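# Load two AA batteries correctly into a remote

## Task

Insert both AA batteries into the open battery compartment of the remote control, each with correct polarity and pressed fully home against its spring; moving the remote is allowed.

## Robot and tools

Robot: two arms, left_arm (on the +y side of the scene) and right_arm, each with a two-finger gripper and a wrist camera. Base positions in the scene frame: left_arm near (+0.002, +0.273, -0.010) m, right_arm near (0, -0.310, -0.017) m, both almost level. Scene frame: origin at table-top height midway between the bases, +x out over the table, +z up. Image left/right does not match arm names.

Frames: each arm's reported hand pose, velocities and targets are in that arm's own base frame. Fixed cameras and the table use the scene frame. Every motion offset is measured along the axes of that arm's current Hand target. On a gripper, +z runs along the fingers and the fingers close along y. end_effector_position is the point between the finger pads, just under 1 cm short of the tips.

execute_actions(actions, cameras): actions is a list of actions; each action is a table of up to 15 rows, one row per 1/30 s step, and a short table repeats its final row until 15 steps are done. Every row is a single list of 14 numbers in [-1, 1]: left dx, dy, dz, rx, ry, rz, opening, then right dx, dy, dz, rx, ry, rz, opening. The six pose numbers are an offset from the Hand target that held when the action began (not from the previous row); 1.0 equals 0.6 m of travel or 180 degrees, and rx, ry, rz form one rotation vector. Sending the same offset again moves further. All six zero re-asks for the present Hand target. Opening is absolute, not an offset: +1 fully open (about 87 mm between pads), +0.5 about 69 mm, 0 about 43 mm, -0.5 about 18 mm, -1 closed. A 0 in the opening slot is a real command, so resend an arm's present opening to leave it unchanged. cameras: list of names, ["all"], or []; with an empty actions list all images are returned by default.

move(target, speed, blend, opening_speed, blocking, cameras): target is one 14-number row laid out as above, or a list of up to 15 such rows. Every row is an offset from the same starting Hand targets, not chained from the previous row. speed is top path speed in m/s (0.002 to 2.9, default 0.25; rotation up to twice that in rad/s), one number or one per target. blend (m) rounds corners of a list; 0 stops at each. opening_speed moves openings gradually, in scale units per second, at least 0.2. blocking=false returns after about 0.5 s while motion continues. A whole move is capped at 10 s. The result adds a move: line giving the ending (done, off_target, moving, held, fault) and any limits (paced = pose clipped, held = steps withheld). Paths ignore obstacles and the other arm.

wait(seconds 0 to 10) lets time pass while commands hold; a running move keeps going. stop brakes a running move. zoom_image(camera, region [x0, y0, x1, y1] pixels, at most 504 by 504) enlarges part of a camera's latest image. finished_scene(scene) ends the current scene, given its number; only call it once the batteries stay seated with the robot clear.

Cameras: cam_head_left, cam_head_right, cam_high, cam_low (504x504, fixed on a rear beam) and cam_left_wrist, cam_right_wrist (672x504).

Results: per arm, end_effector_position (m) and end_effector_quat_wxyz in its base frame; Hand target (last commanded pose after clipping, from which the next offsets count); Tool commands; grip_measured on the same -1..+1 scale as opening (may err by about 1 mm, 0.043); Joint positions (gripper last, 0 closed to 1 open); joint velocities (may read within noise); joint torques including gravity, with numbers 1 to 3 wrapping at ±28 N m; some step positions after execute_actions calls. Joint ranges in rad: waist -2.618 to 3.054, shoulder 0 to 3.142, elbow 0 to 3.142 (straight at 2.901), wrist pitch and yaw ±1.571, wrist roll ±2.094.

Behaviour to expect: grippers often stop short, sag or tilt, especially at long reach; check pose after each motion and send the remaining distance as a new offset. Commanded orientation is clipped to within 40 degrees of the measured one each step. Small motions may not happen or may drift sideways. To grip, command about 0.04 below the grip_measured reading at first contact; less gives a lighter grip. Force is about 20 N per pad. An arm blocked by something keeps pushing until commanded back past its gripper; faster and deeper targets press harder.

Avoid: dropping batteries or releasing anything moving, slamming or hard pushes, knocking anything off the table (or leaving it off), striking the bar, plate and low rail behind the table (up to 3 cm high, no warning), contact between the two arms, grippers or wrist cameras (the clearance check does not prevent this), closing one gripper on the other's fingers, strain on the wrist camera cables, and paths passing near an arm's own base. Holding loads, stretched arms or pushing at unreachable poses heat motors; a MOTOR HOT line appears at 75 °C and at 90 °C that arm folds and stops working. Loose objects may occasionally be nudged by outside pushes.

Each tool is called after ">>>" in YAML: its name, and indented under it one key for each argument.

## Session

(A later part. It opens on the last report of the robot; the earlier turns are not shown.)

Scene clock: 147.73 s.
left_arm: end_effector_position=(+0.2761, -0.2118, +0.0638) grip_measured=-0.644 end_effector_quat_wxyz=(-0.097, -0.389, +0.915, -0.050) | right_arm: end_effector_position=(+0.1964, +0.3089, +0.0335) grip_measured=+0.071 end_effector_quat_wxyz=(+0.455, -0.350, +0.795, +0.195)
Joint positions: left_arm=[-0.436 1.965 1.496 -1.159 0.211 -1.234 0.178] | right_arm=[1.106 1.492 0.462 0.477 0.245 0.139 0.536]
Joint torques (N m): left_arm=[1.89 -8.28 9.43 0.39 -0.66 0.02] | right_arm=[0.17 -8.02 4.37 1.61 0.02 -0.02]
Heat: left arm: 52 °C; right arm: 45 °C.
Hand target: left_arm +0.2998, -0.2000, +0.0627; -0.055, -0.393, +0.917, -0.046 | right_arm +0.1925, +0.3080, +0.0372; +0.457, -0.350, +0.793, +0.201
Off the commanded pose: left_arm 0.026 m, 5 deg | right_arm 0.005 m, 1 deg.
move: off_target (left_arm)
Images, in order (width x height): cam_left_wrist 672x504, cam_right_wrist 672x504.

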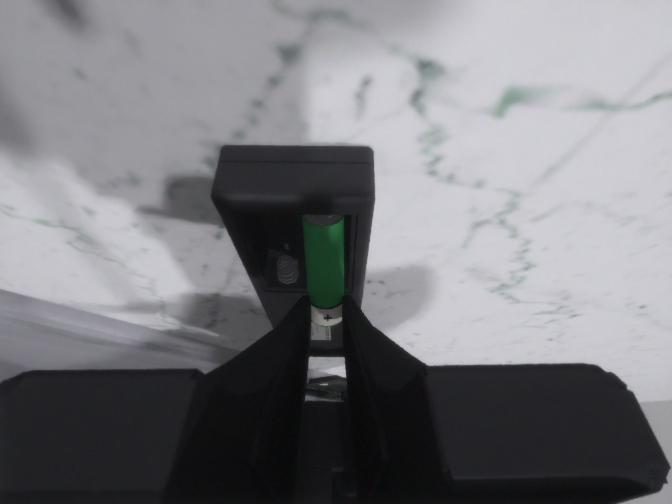

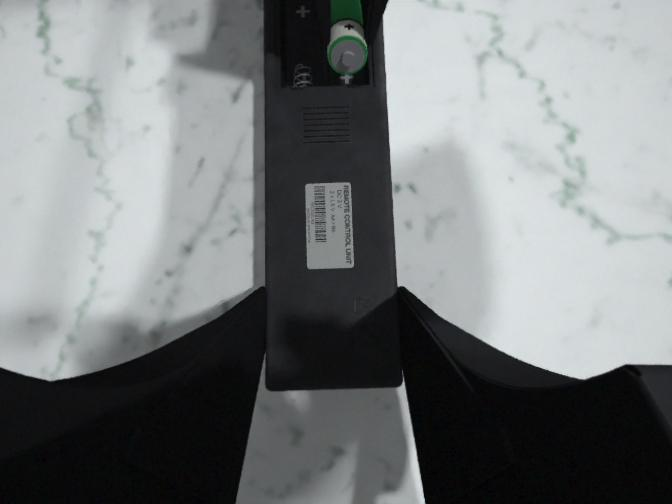

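>>> move:
  target:
    - [-0.003,-0.001,0.008,0,-0.015,0,-0.74, 0,0,0,0,0,0,0.0]
    - [-0.006,-0.002,0.016,0,-0.03,0,-0.74, 0,0,0,0,0,0,0.0]
  speed: 0.05
  cameras: ["cam_left_wrist","cam_right_wrist"]

>>> zoom_image:
  camera: "cam_left_wrist"
  region: [200, 120, 420, 360]

>>> zoom_image:
  camera: "cam_right_wrist"
  region: [240, 0, 420, 135]

Scene clock: 149.93 s.
left_arm: end_effector_position=(+0.2766, -0.2129, +0.0602) grip_measured=-0.644 end_effector_quat_wxyz=(-0.078, -0.383, +0.920, -0.036) | right_arm: end_effector_position=(+0.1965, +0.3090, +0.0336) grip_measured=+0.071 end_effector_quat_wxyz=(+0.455, -0.350, +0.795, +0.195)
Joint positions: left_arm=[-0.461 1.965 1.496 -1.149 0.165 -1.246 0.178] | right_arm=[1.106 1.492 0.462 0.478 0.245 0.139 0.536]
Joint torques (N m): left_arm=[1.26 -9.43 6.12 0.78 -1.21 -0.31] | right_arm=[0.18 -8.02 4.38 1.61 0.02 -0.01]
Heat: left arm: 52 °C; right arm: 45 °C.
Hand target: left_arm +0.3025, -0.1995, +0.0528; -0.012, -0.395, +0.918, -0.028 | right_arm +0.1924, +0.3080, +0.0372; +0.457, -0.350, +0.793, +0.201
Off the commanded pose: left_arm 0.030 m, 8 deg | right_arm 0.005 m, 1 deg.
move: off_target (left_arm)
Images, in order (width x height): cam_left_wrist 672x504, cam_right_wrist 672x504.

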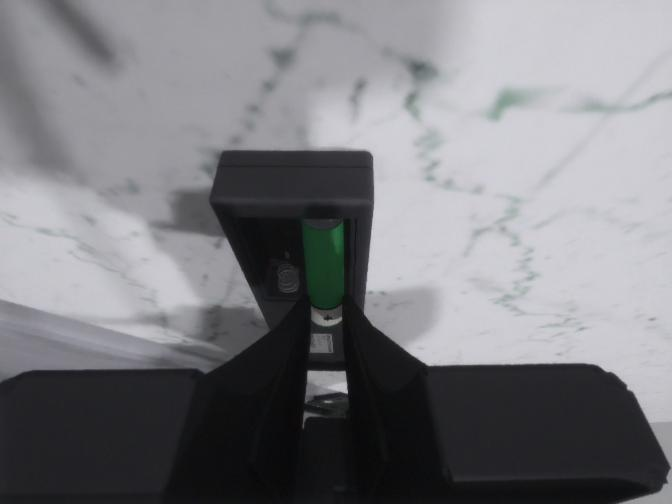

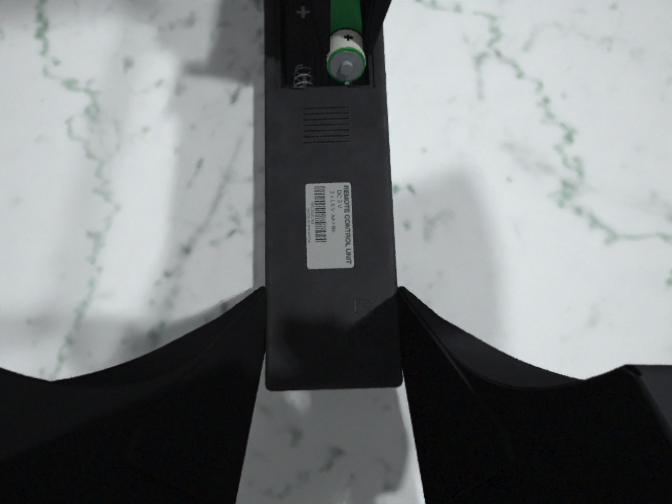

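Scaled by 2.100.

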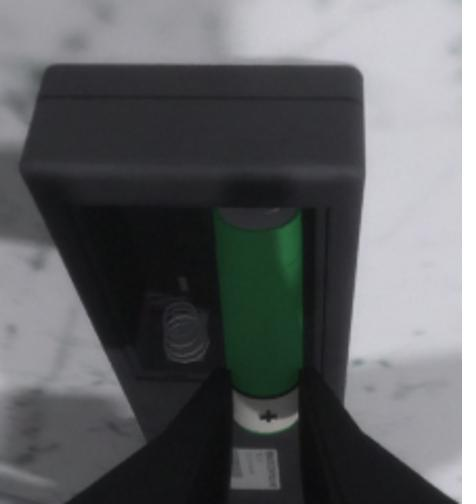

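Scaled by 2.800.

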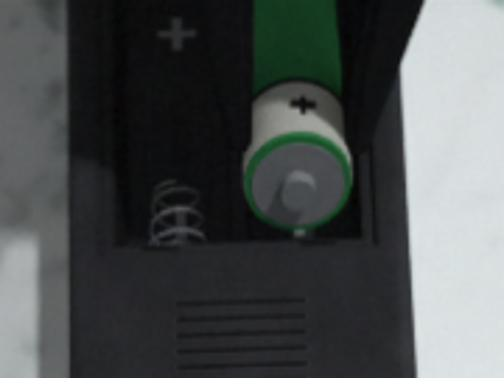

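>>> move:
  target:
    - [-0.012,-0.001,0.006,0,0,0,-0.74, 0,0,0,0,0,0,0.0]
    - [-0.018,-0.002,0.014,0,0,0,-0.74, 0,0,0,0,0,0,0.0]
  speed: 0.05
  cameras: ["cam_left_wrist","cam_right_wrist"]

>>> zoom_image:
  camera: "cam_left_wrist"
  region: [200, 120, 420, 360]

>>> zoom_image:
  camera: "cam_right_wrist"
  region: [240, 0, 420, 135]

Scene clock: 151.80 s.
left_arm: end_effector_position=(+0.2796, -0.2120, +0.0574) grip_measured=-0.645 end_effector_quat_wxyz=(-0.077, -0.386, +0.918, -0.037) | right_arm: end_effector_position=(+0.1977, +0.3104, +0.0359) grip_measured=+0.071 end_effector_quat_wxyz=(+0.460, -0.347, +0.793, +0.198)
Joint positions: left_arm=[-0.455 1.973 1.496 -1.14 0.165 -1.247 0.178] | right_arm=[1.106 1.492 0.462 0.49 0.248 0.139 0.536]
Joint torques (N m): left_arm=[2.51 -8.02 6.45 0.9 -1.22 -0.02] | right_arm=[0.18 -8.01 4.38 1.51 -0.01 -0.02]
Heat: left arm: 52 °C; right arm: 45 °C.
Hand target: left_arm +0.3107, -0.1929, +0.0439; -0.012, -0.395, +0.918, -0.028 | right_arm +0.1925, +0.3080, +0.0372; +0.457, -0.350, +0.793, +0.201
Off the commanded pose: left_arm 0.039 m, 8 deg | right_arm 0.006 m, 1 deg.
move: off_target (left_arm)
Images, in order (width x height): cam_left_wrist 672x504, cam_right_wrist 672x504.

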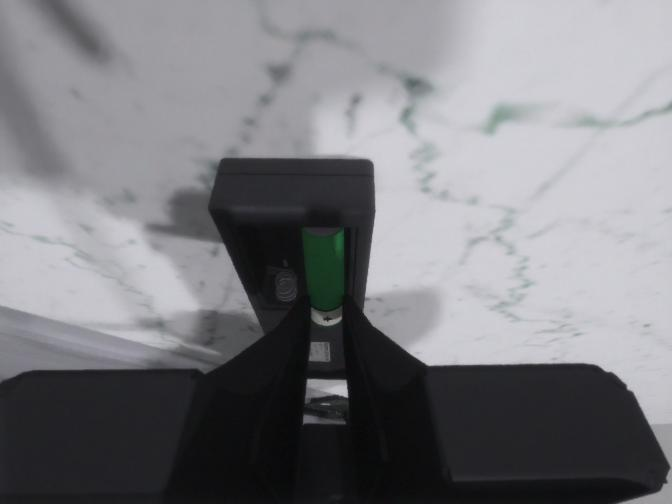

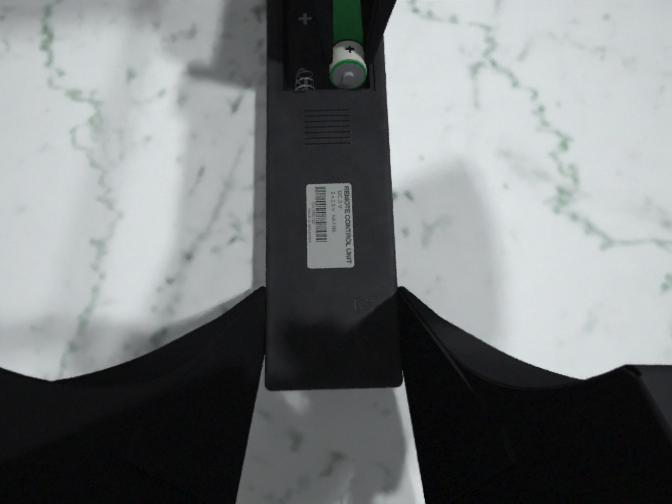

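Scaled by 2.100.

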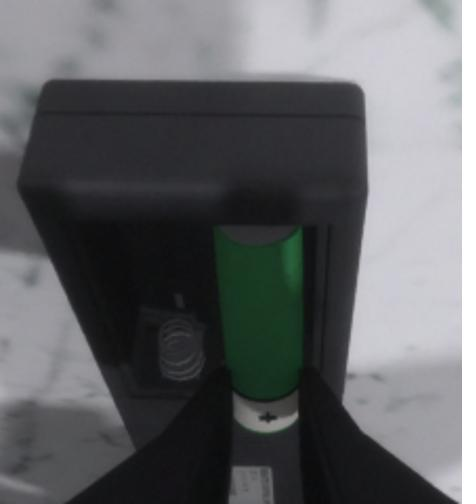

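Scaled by 2.800.

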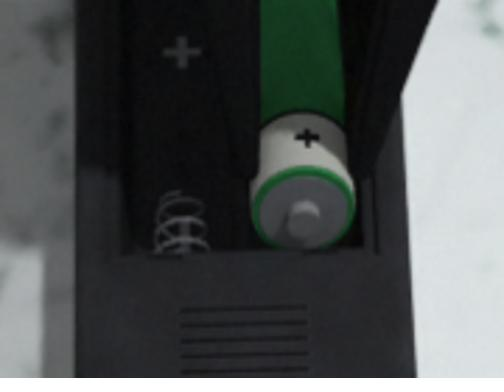

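>>> move:
  target: [0.0493,0.0152,-0.0143,0,0.03,0,-0.74, 0,0,0,0,0,0,0.0]
  speed: 0.05
  cameras: ["cam_left_wrist","cam_right_wrist"]

>>> zoom_image:
  camera: "cam_right_wrist"
  region: [240, 0, 420, 135]

Scene clock: 175.77 s.
left_arm: end_effector_position=(+0.2756, -0.2142, +0.0552) grip_measured=-0.646 end_effector_quat_wxyz=(-0.083, -0.386, +0.918, -0.047) | right_arm: end_effector_position=(+0.1970, +0.3090, +0.0340) grip_measured=+0.071 end_effector_quat_wxyz=(+0.457, -0.349, +0.795, +0.195)
Joint positions: left_arm=[-0.455 1.96 1.462 -1.112 0.187 -1.247 0.177] | right_arm=[1.106 1.492 0.462 0.48 0.248 0.139 0.536]
Joint torques (N m): left_arm=[0.64 -10.35 4.78 0.53 -0.44 -0.21] | right_arm=[0.18 -8.02 4.36 1.61 -0.01 -0.02]
Heat: left arm: 52 °C; right arm: 43 °C.
Hand target: left_arm +0.2838, -0.2076, +0.0533; -0.056, -0.393, +0.917, -0.046 | right_arm +0.1925, +0.3080, +0.0372; +0.457, -0.350, +0.793, +0.201
Off the commanded pose: left_arm 0.011 m, 3 deg | right_arm 0.006 m, 1 deg.
move: off_target (left_arm)
Images, in order (width x height): cam_left_wrist 672x504, cam_right_wrist 672x504.

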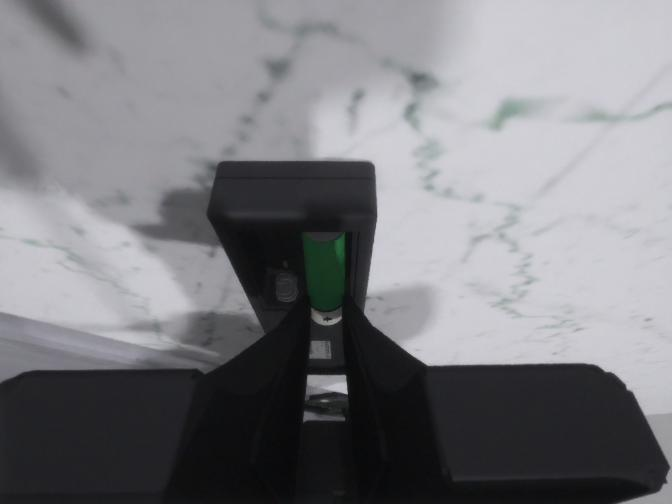

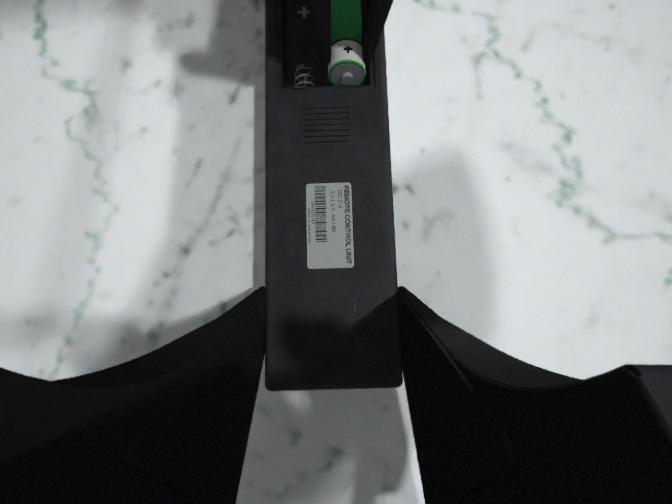

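Scaled by 2.800.

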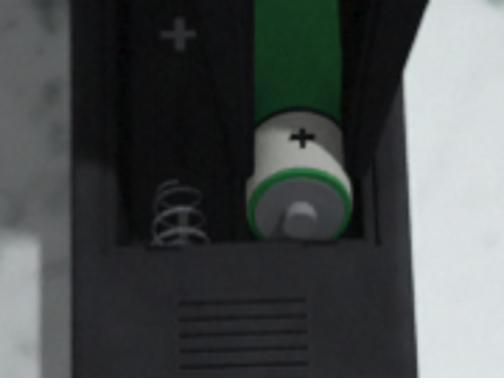

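>>> move:
  target:
    - [-0.004,0,0.008,0,0,0,-0.74, 0,0,0,0,0,0,0.0]
    - [-0.006,0,0.014,0,0,0,-0.74, 0,0,0,0,0,0,0.0]
  speed: 0.05
  cameras: ["cam_left_wrist","cam_right_wrist"]

>>> zoom_image:
  camera: "cam_left_wrist"
  region: [200, 120, 420, 360]

>>> zoom_image:
  camera: "cam_right_wrist"
  region: [240, 0, 420, 135]

Scene clock: 177.50 s.
left_arm: end_effector_position=(+0.2749, -0.2151, +0.0542) grip_measured=-0.647 end_effector_quat_wxyz=(-0.087, -0.387, +0.917, -0.053) | right_arm: end_effector_position=(+0.1964, +0.3079, +0.0326) grip_measured=+0.071 end_effector_quat_wxyz=(+0.454, -0.350, +0.796, +0.193)
Joint positions: left_arm=[-0.452 1.958 1.452 -1.101 0.2 -1.247 0.177] | right_arm=[1.106 1.492 0.462 0.472 0.248 0.139 0.535]
Joint torques (N m): left_arm=[0.77 -8.79 4.1 0.69 -0.59 -0.19] | right_arm=[0.18 -8.01 4.37 1.64 -0.01 -0.02]
Heat: left arm: 52 °C; right arm: 43 °C.
Hand target: left_arm +0.2858, -0.2061, +0.0447; -0.055, -0.393, +0.917, -0.047 | right_arm +0.1925, +0.3080, +0.0372; +0.457, -0.350, +0.793, +0.201
Off the commanded pose: left_arm 0.017 m, 4 deg | right_arm 0.006 m, 1 deg.
move: off_target (left_arm)
Images, in order (width x height): cam_left_wrist 672x504, cam_right_wrist 672x504.

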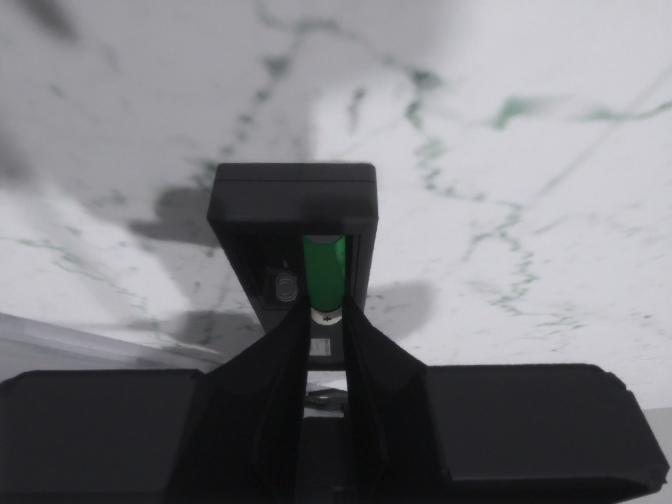

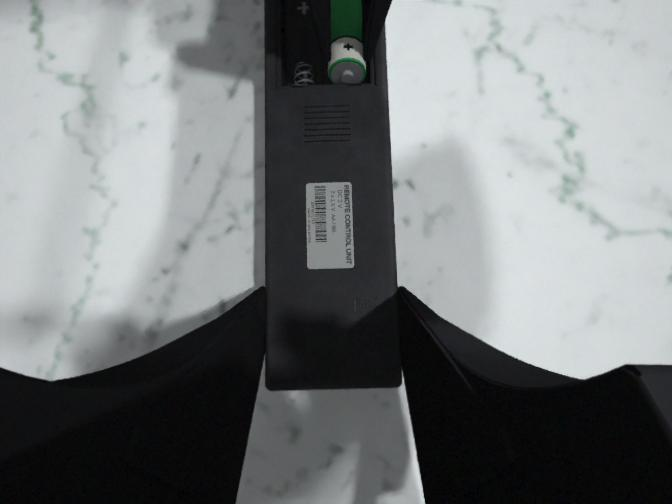

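Scaled by 2.100.

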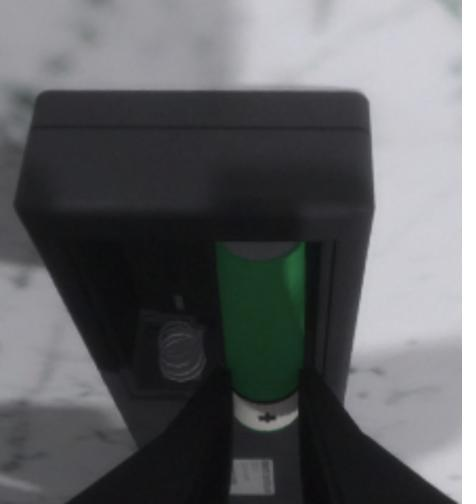

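Scaled by 2.800.

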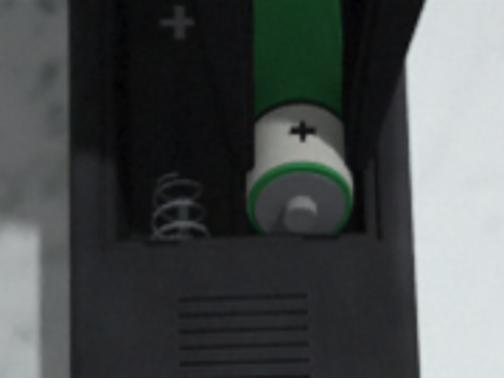

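>>> move:
  target:
    - [0.02,0.0023,-0.0082,0,0.01,0,-0.74, 0,0,0,0,0,0,0.0]
    - [0.02,0.0023,-0.0082,0,0.01,0,-0.5, 0,0,0,0,0,0,0.0]
  speed: 0.05
  opening_speed: 0.4
  cameras: ["cam_left_wrist","cam_right_wrist"]

>>> zoom_image:
  camera: "cam_right_wrist"
  region: [240, 0, 420, 135]

Scene clock: 180.23 s.
left_arm: end_effector_position=(+0.2726, -0.2145, +0.0519) grip_measured=-0.500 end_effector_quat_wxyz=(-0.087, -0.388, +0.916, -0.052) | right_arm: end_effector_position=(+0.1963, +0.3078, +0.0324) grip_measured=+0.071 end_effector_quat_wxyz=(+0.454, -0.350, +0.797, +0.193)
Joint positions: left_arm=[-0.452 1.952 1.434 -1.089 0.201 -1.249 0.25] | right_arm=[1.106 1.492 0.462 0.471 0.248 0.14 0.535]
Joint torques (N m): left_arm=[-0.21 -9.61 5.44 0.41 -0.34 -0.3] | right_arm=[0.18 -8.01 4.37 1.66 0 -0.02]
Heat: left arm: 53 °C; right arm: 43 °C.
Hand target: left_arm +0.2768, -0.2131, +0.0511; -0.070, -0.393, +0.916, -0.053 | right_arm +0.1925, +0.3080, +0.0372; +0.457, -0.350, +0.793, +0.201
Off the commanded pose: left_arm 0.005 m, 2 deg | right_arm 0.006 m, 1 deg.
move: done
Images, in order (width x height): cam_left_wrist 672x504, cam_right_wrist 672x504.

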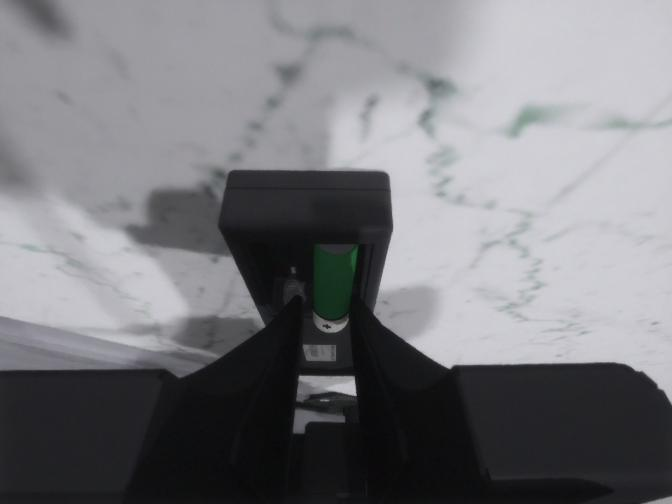

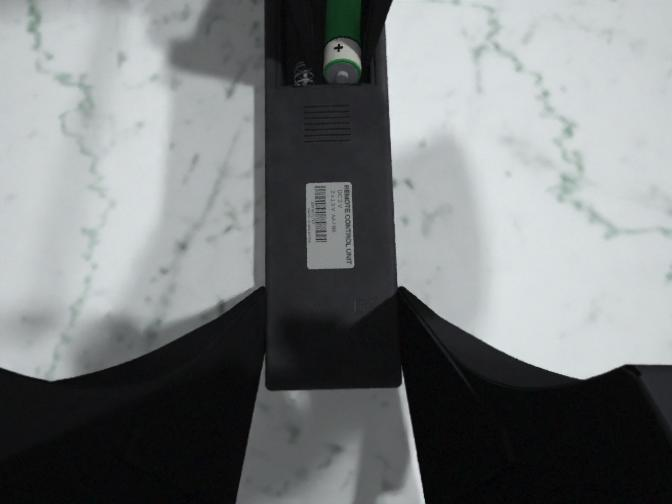

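Scaled by 2.800.

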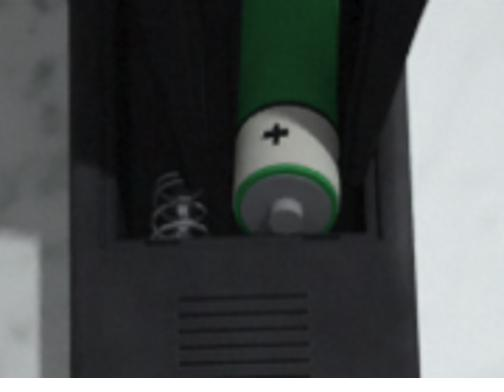

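>>> move:
  target:
    - [0.0085,-0.0021,-0.0493,0,0,0,-0.5, 0,0,0,0,0,0,0.0]
    - [0.0272,-0.0027,-0.0528,0,-0.047,0,-0.84, 0,0,0,0,0,0,0.0]
    - [0.02,-0.001,-0.0117,0,-0.047,0,-0.84, 0,0,0,0,0,0,0.0]
  speed: 0.08
  opening_speed: 0.6
  cameras: ["cam_left_wrist","cam_right_wrist"]

>>> zoom_image:
  camera: "cam_left_wrist"
  region: [200, 120, 420, 360]

>>> zoom_image:
  camera: "cam_right_wrist"
  region: [240, 0, 420, 135]

Scene clock: 185.97 s.
left_arm: end_effector_position=(+0.2657, -0.2227, +0.0614) grip_measured=-0.840 end_effector_quat_wxyz=(-0.018, -0.390, +0.920, -0.020) | right_arm: end_effector_position=(+0.1960, +0.3074, +0.0325) grip_measured=+0.071 end_effector_quat_wxyz=(+0.453, -0.350, +0.797, +0.193)
Joint positions: left_arm=[-0.553 1.891 1.43 -1.098 0.053 -1.355 0.08] | right_arm=[1.106 1.489 0.461 0.468 0.248 0.14 0.535]
Joint torques (N m): left_arm=[-0.05 -9.54 4.66 0.57 -0.33 -0.26] | right_arm=[0.16 -7.76 4.42 1.69 0 -0.02]
Heat: left arm: 54 °C; right arm: 43 °C.
Hand target: left_arm +0.2698, -0.2210, +0.0601; -0.002, -0.395, +0.918, -0.023 | right_arm +0.1924, +0.3080, +0.0371; +0.457, -0.350, +0.793, +0.201
Off the commanded pose: left_arm 0.005 m, 2 deg | right_arm 0.006 m, 1 deg.
move: done; target 2's new opening was sent with left_arm's hand 0.015 m and 3 deg from that target
Images, in order (width x height): cam_left_wrist 672x504, cam_right_wrist 672x504.

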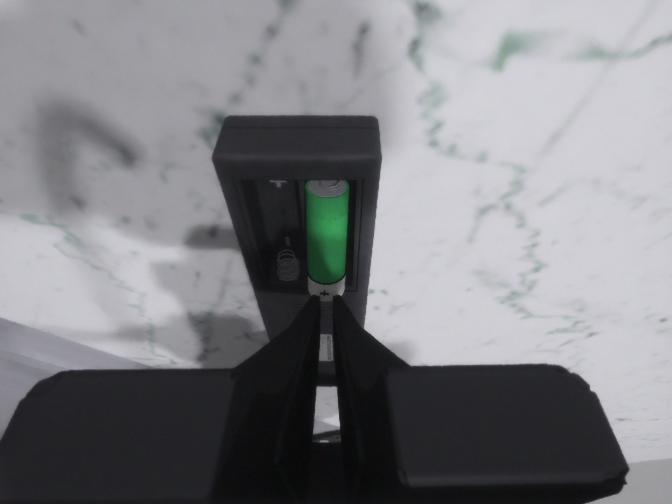

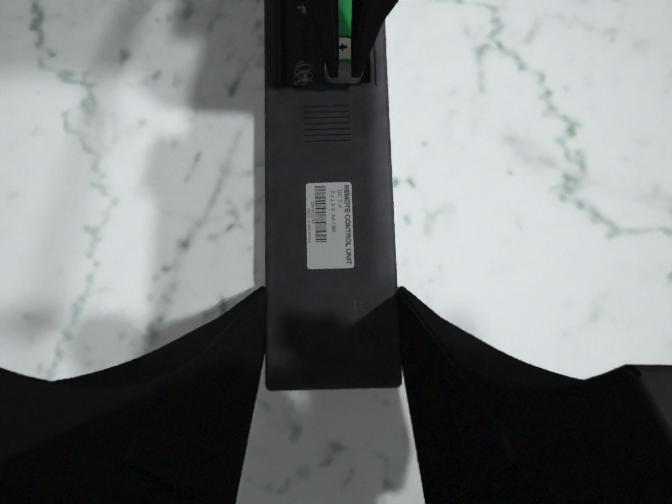

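Scaled by 2.100.

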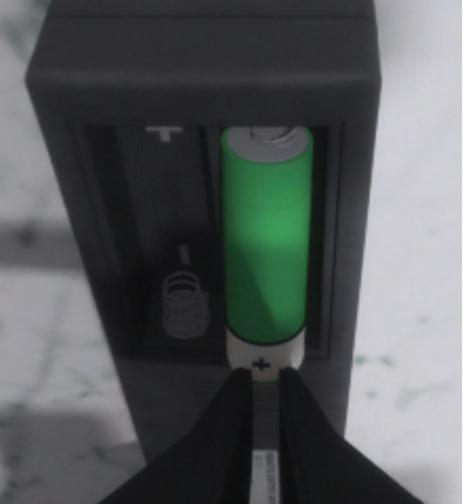

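Scaled by 2.800.

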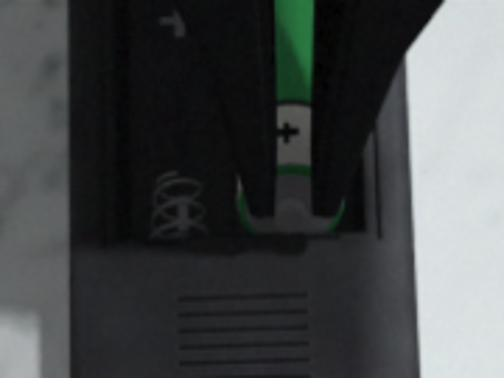

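>>> move:
  target:
    - [-0.0075,-0.0043,-0.0333,0,0,0,-0.84, 0,0,0,0,0,0,0.0]
    - [-0.0082,-0.0028,0.0035,0,0,0,-0.84, 0,0,0,0,0,0,0.0]
  speed: 0.06
  cameras: ["cam_left_wrist","cam_right_wrist"]

>>> zoom_image:
  camera: "cam_left_wrist"
  region: [200, 120, 420, 360]

>>> zoom_image:
  camera: "cam_right_wrist"
  region: [240, 0, 420, 135]

Scene clock: 188.93 s.
left_arm: end_effector_position=(+0.2683, -0.2215, +0.0617) grip_measured=-0.840 end_effector_quat_wxyz=(-0.016, -0.392, +0.919, -0.021) | right_arm: end_effector_position=(+0.1960, +0.3074, +0.0325) grip_measured=+0.071 end_effector_quat_wxyz=(+0.453, -0.350, +0.797, +0.193)
Joint positions: left_arm=[-0.548 1.891 1.431 -1.095 0.05 -1.355 0.08] | right_arm=[1.106 1.489 0.461 0.468 0.248 0.14 0.535]
Joint torques (N m): left_arm=[0.44 -8.64 5.15 0.56 -0.32 -0.13] | right_arm=[0.17 -7.76 4.42 1.69 0 -0.02]
Heat: left arm: 54 °C; right arm: 43 °C.
Hand target: left_arm +0.2743, -0.2186, +0.0578; -0.002, -0.396, +0.918, -0.023 | right_arm +0.1924, +0.3080, +0.0372; +0.457, -0.350, +0.793, +0.201
Off the commanded pose: left_arm 0.008 m, 2 deg | right_arm 0.006 m, 1 deg.
move: done
Images, in order (width x height): cam_left_wrist 672x504, cam_right_wrist 672x504.

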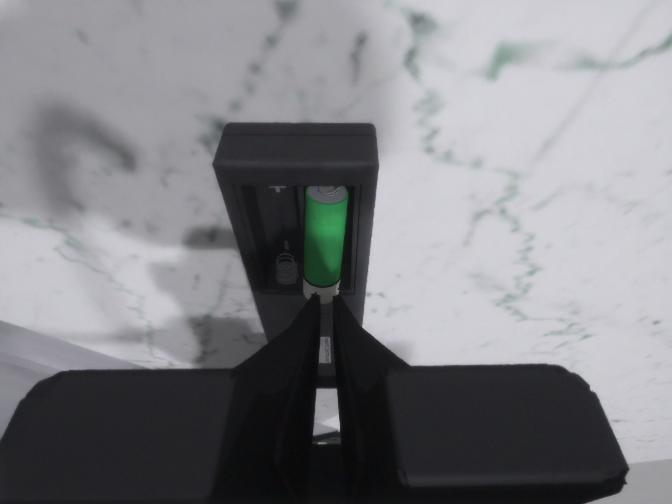

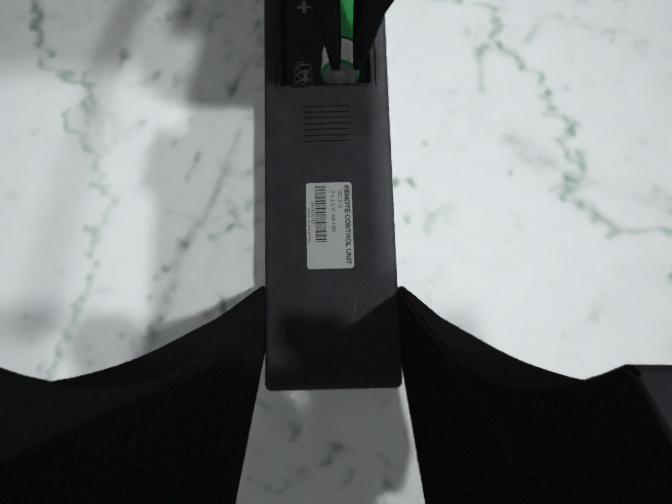

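Scaled by 2.100.

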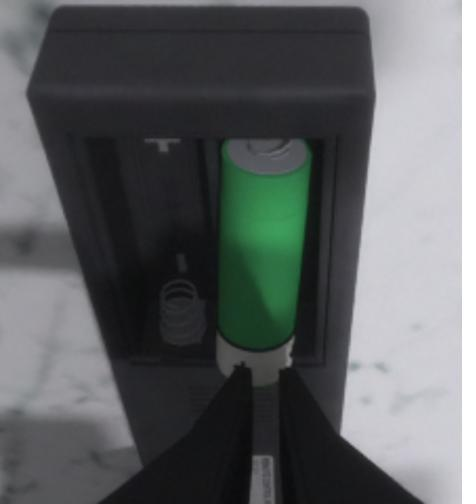

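Scaled by 2.800.

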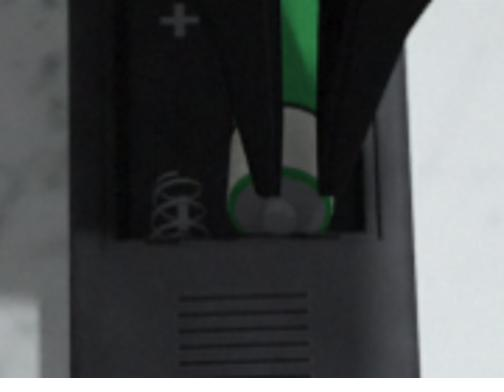

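>>> move:
  target:
    - [0.002,0,-0.0333,0,0,0,-0.84, 0,0,0,0,0,0,0.0]
    - [0.002,0,-0.0333,0,0,0,-0.4, 0,0,0,0,0,0,0.0]
    - [0.0023,0,0.003,0,0,0,-0.4, 0,0,0,0,0,0,0.0]
  speed: 0.06
  opening_speed: 1.0
  cameras: ["cam_left_wrist","cam_right_wrist"]

>>> zoom_image:
  camera: "cam_left_wrist"
  region: [200, 120, 420, 360]

>>> zoom_image:
  camera: "cam_right_wrist"
  region: [240, 0, 420, 135]

Scene clock: 192.50 s.
left_arm: end_effector_position=(+0.2704, -0.2228, +0.0580) grip_measured=-0.400 end_effector_quat_wxyz=(-0.012, -0.392, +0.919, -0.026) | right_arm: end_effector_position=(+0.1960, +0.3074, +0.0325) grip_measured=+0.071 end_effector_quat_wxyz=(+0.453, -0.350, +0.797, +0.193)
Joint positions: left_arm=[-0.548 1.891 1.417 -1.067 0.05 -1.355 0.3] | right_arm=[1.106 1.489 0.461 0.468 0.248 0.14 0.535]
Joint torques (N m): left_arm=[0.28 -8.42 6.08 0.41 -0.32 -0.2] | right_arm=[0.16 -7.76 4.44 1.69 0 -0.02]
Heat: left arm: 55 °C; right arm: 43 °C.
Hand target: left_arm +0.2734, -0.2197, +0.0561; -0.002, -0.396, +0.918, -0.023 | right_arm +0.1924, +0.3080, +0.0372; +0.457, -0.350, +0.793, +0.201
Off the commanded pose: left_arm 0.005 m, 1 deg | right_arm 0.006 m, 1 deg.
move: done; target 2's new opening was sent with left_arm's hand 0.017 m and 2 deg from that target
Images, in order (width x height): cam_left_wrist 672x504, cam_right_wrist 672x504.

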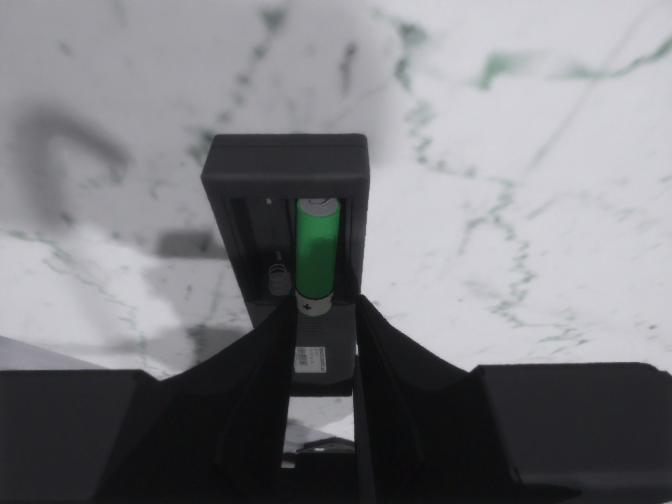

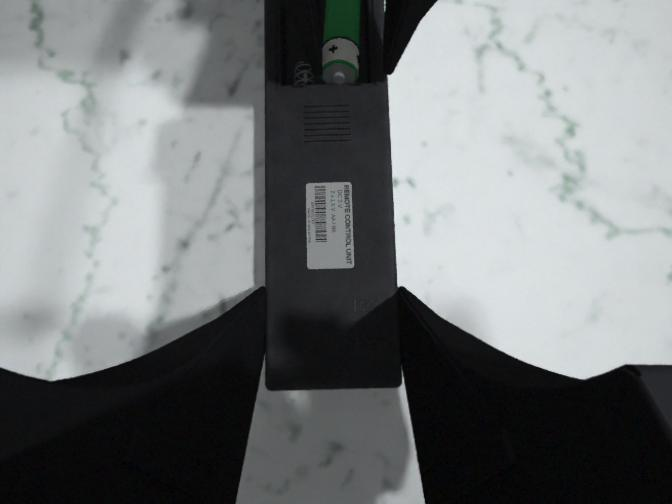

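Scaled by 2.100.

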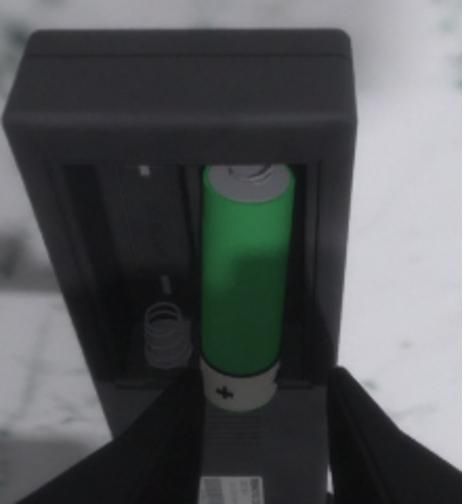

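Scaled by 2.800.

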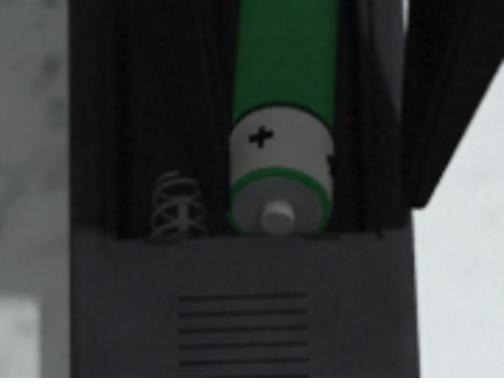

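>>> move:
  target:
    - [0.0,0.002,0.005,0,0,0,-0.4, 0,0,0,0,0,0,0.0]
    - [0.0,0.002,0.005,0,0,0,-0.74, 0,0,0,0,0,0,0.0]
  speed: 0.05
  opening_speed: 0.4
  cameras: ["cam_left_wrist","cam_right_wrist"]

>>> zoom_image:
  camera: "cam_left_wrist"
  region: [200, 120, 420, 360]

>>> zoom_image:
  camera: "cam_right_wrist"
  region: [240, 0, 420, 135]

Scene clock: 195.07 s.
left_arm: end_effector_position=(+0.2685, -0.2211, +0.0554) grip_measured=-0.620 end_effector_quat_wxyz=(-0.013, -0.392, +0.919, -0.023) | right_arm: end_effector_position=(+0.1961, +0.3072, +0.0324) grip_measured=+0.071 end_effector_quat_wxyz=(+0.454, -0.350, +0.797, +0.192)
Joint positions: left_arm=[-0.548 1.891 1.406 -1.064 0.048 -1.355 0.19] | right_arm=[1.106 1.489 0.461 0.468 0.249 0.14 0.535]
Joint torques (N m): left_arm=[0.29 -8.49 5.61 0.51 -0.23 -0.14] | right_arm=[0.16 -7.76 4.42 1.69 -0.02 -0.02]
Heat: left arm: 55 °C; right arm: 43 °C.
Hand target: left_arm +0.2726, -0.2190, +0.0531; -0.002, -0.396, +0.918, -0.023 | right_arm +0.1924, +0.3080, +0.0371; +0.457, -0.350, +0.793, +0.201
Off the commanded pose: left_arm 0.005 m, 1 deg | right_arm 0.006 m, 1 deg.
move: done
Images, in order (width x height): cam_left_wrist 672x504, cam_right_wrist 672x504.

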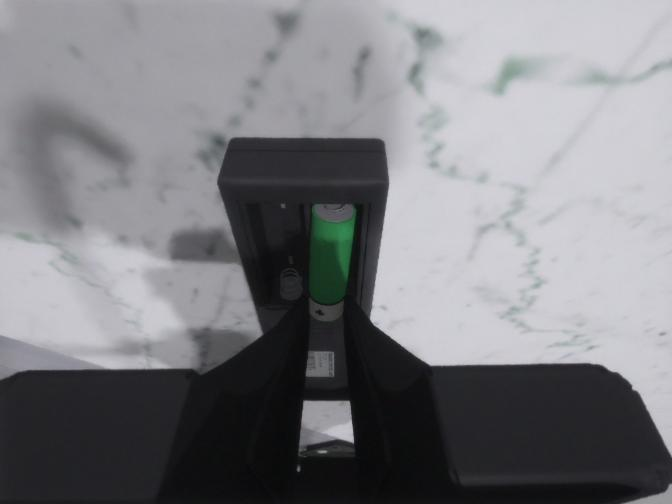

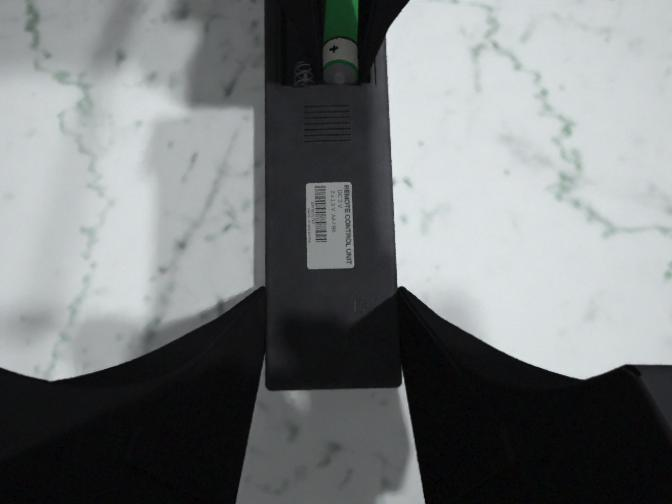

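Scaled by 2.100.

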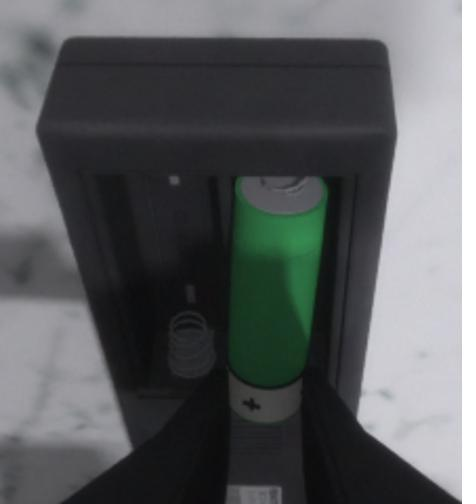

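Scaled by 2.800.

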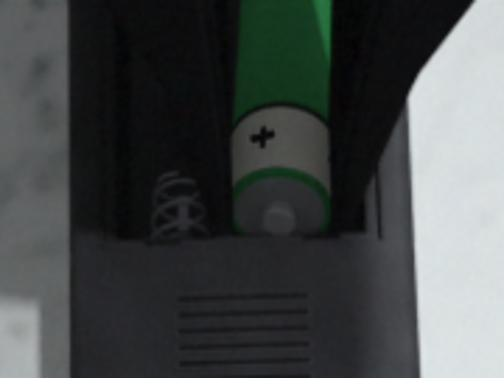

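>>> move:
  target: [0.0,-0.008,0,0,0,0,-0.74, 0,0,0,0,0,0,0.0]
  speed: 0.05
  cameras: ["cam_left_wrist","cam_right_wrist"]

>>> zoom_image:
  camera: "cam_left_wrist"
  region: [200, 120, 420, 360]

>>> zoom_image:
  camera: "cam_right_wrist"
  region: [240, 0, 420, 135]

Scene clock: 197.00 s.
left_arm: end_effector_position=(+0.2684, -0.2211, +0.0551) grip_measured=-0.620 end_effector_quat_wxyz=(-0.013, -0.392, +0.919, -0.022) | right_arm: end_effector_position=(+0.1961, +0.3072, +0.0324) grip_measured=+0.071 end_effector_quat_wxyz=(+0.454, -0.350, +0.797, +0.192)
Joint positions: left_arm=[-0.548 1.892 1.406 -1.064 0.048 -1.355 0.19] | right_arm=[1.106 1.489 0.461 0.468 0.249 0.14 0.535]
Joint torques (N m): left_arm=[0.05 -7.32 7.79 0.43 -0.25 -0.22] | right_arm=[0.17 -7.76 4.44 1.69 -0.02 -0.02]
Heat: left arm: 55 °C; right arm: 43 °C.
Hand target: left_arm +0.2761, -0.2224, +0.0533; -0.002, -0.396, +0.918, -0.023 | right_arm +0.1924, +0.3080, +0.0371; +0.457, -0.350, +0.793, +0.201
Off the commanded pose: left_arm 0.008 m, 1 deg | right_arm 0.006 m, 1 deg.
move: done
Images, in order (width x height): cam_left_wrist 672x504, cam_right_wrist 672x504.

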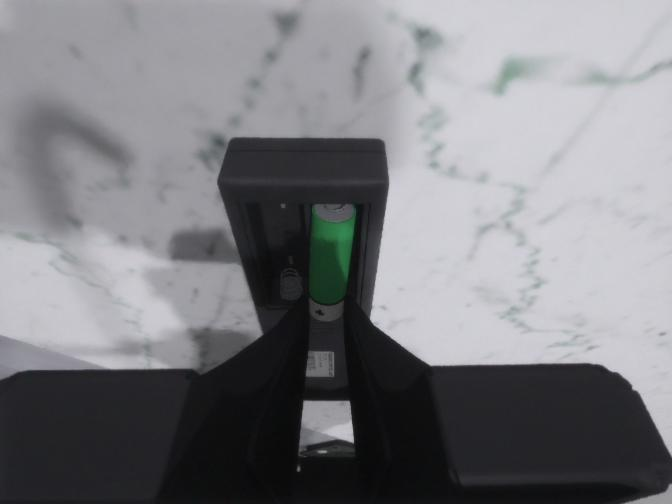

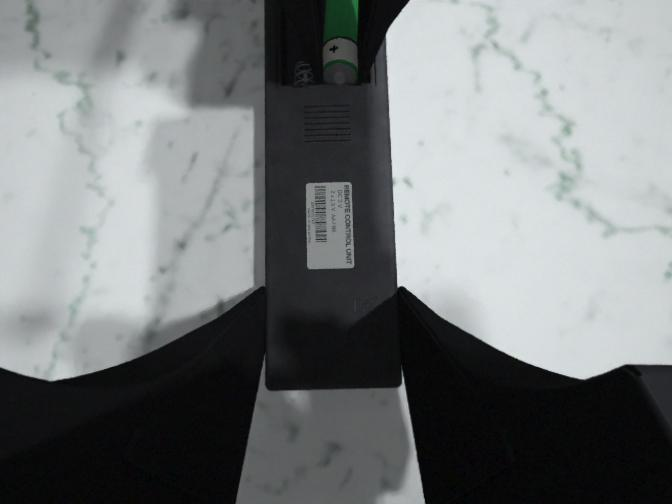

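Scaled by 2.100.

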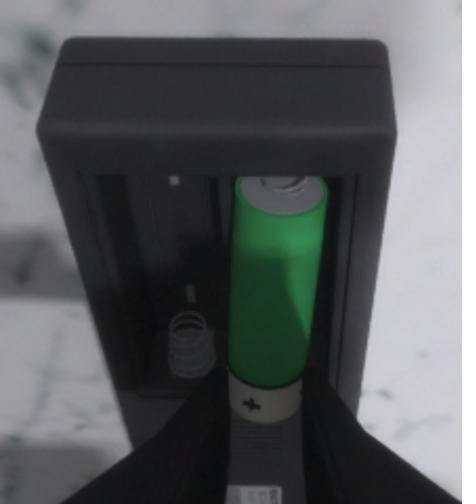

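Scaled by 2.800.

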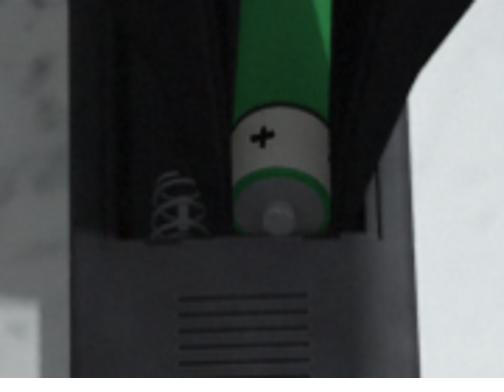

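>>> move:
  target: [0.0,-0.010,-0.002,0,0,0,-0.74, 0,0,0,0,0,0,0.0]
  speed: 0.05
  cameras: ["cam_left_wrist","cam_right_wrist"]

>>> zoom_image:
  camera: "cam_right_wrist"
  region: [240, 0, 420, 135]

Scene clock: 198.10 s.
left_arm: end_effector_position=(+0.2686, -0.2213, +0.0550) grip_measured=-0.620 end_effector_quat_wxyz=(-0.018, -0.393, +0.919, -0.015) | right_arm: end_effector_position=(+0.1961, +0.3072, +0.0324) grip_measured=+0.071 end_effector_quat_wxyz=(+0.454, -0.350, +0.797, +0.192)
Joint positions: left_arm=[-0.548 1.909 1.428 -1.086 0.048 -1.355 0.19] | right_arm=[1.106 1.489 0.461 0.468 0.249 0.14 0.535]
Joint torques (N m): left_arm=[-0.23 -7.16 8.79 0.53 -0.28 -0.24] | right_arm=[0.16 -7.75 4.44 1.69 -0.02 -0.02]
Heat: left arm: 54 °C; right arm: 43 °C.
Hand target: left_arm +0.2805, -0.2264, +0.0548; -0.002, -0.396, +0.918, -0.024 | right_arm +0.1924, +0.3080, +0.0371; +0.457, -0.350, +0.793, +0.201
Off the commanded pose: left_arm 0.013 m, 2 deg | right_arm 0.006 m, 1 deg.
move: off_target (left_arm)
Images, in order (width x height): cam_left_wrist 672x504, cam_right_wrist 672x504.

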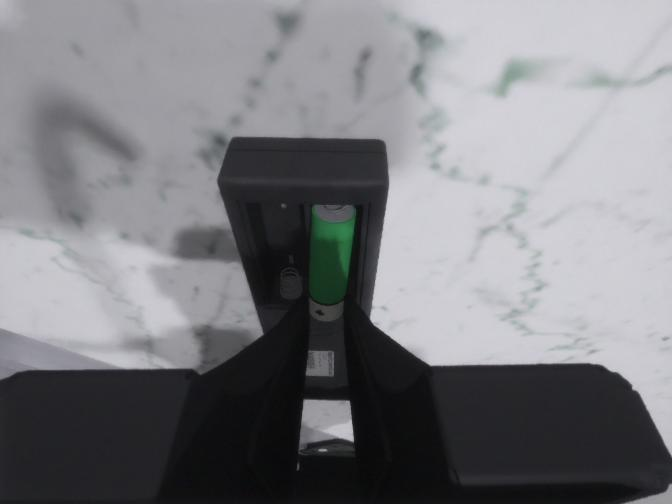

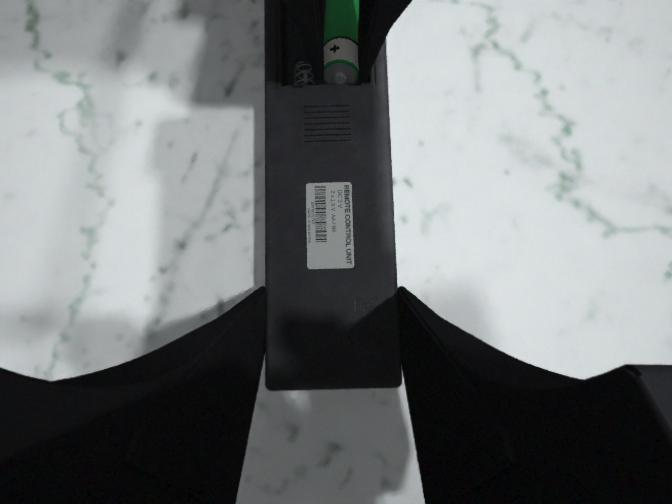

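Scaled by 2.800.

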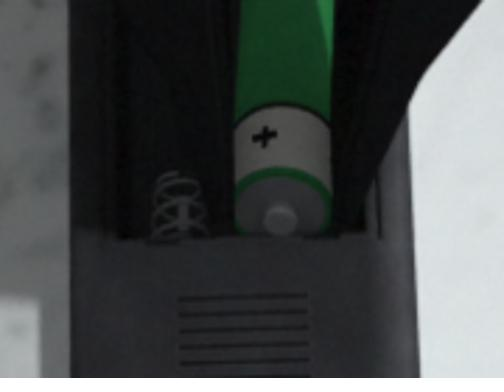

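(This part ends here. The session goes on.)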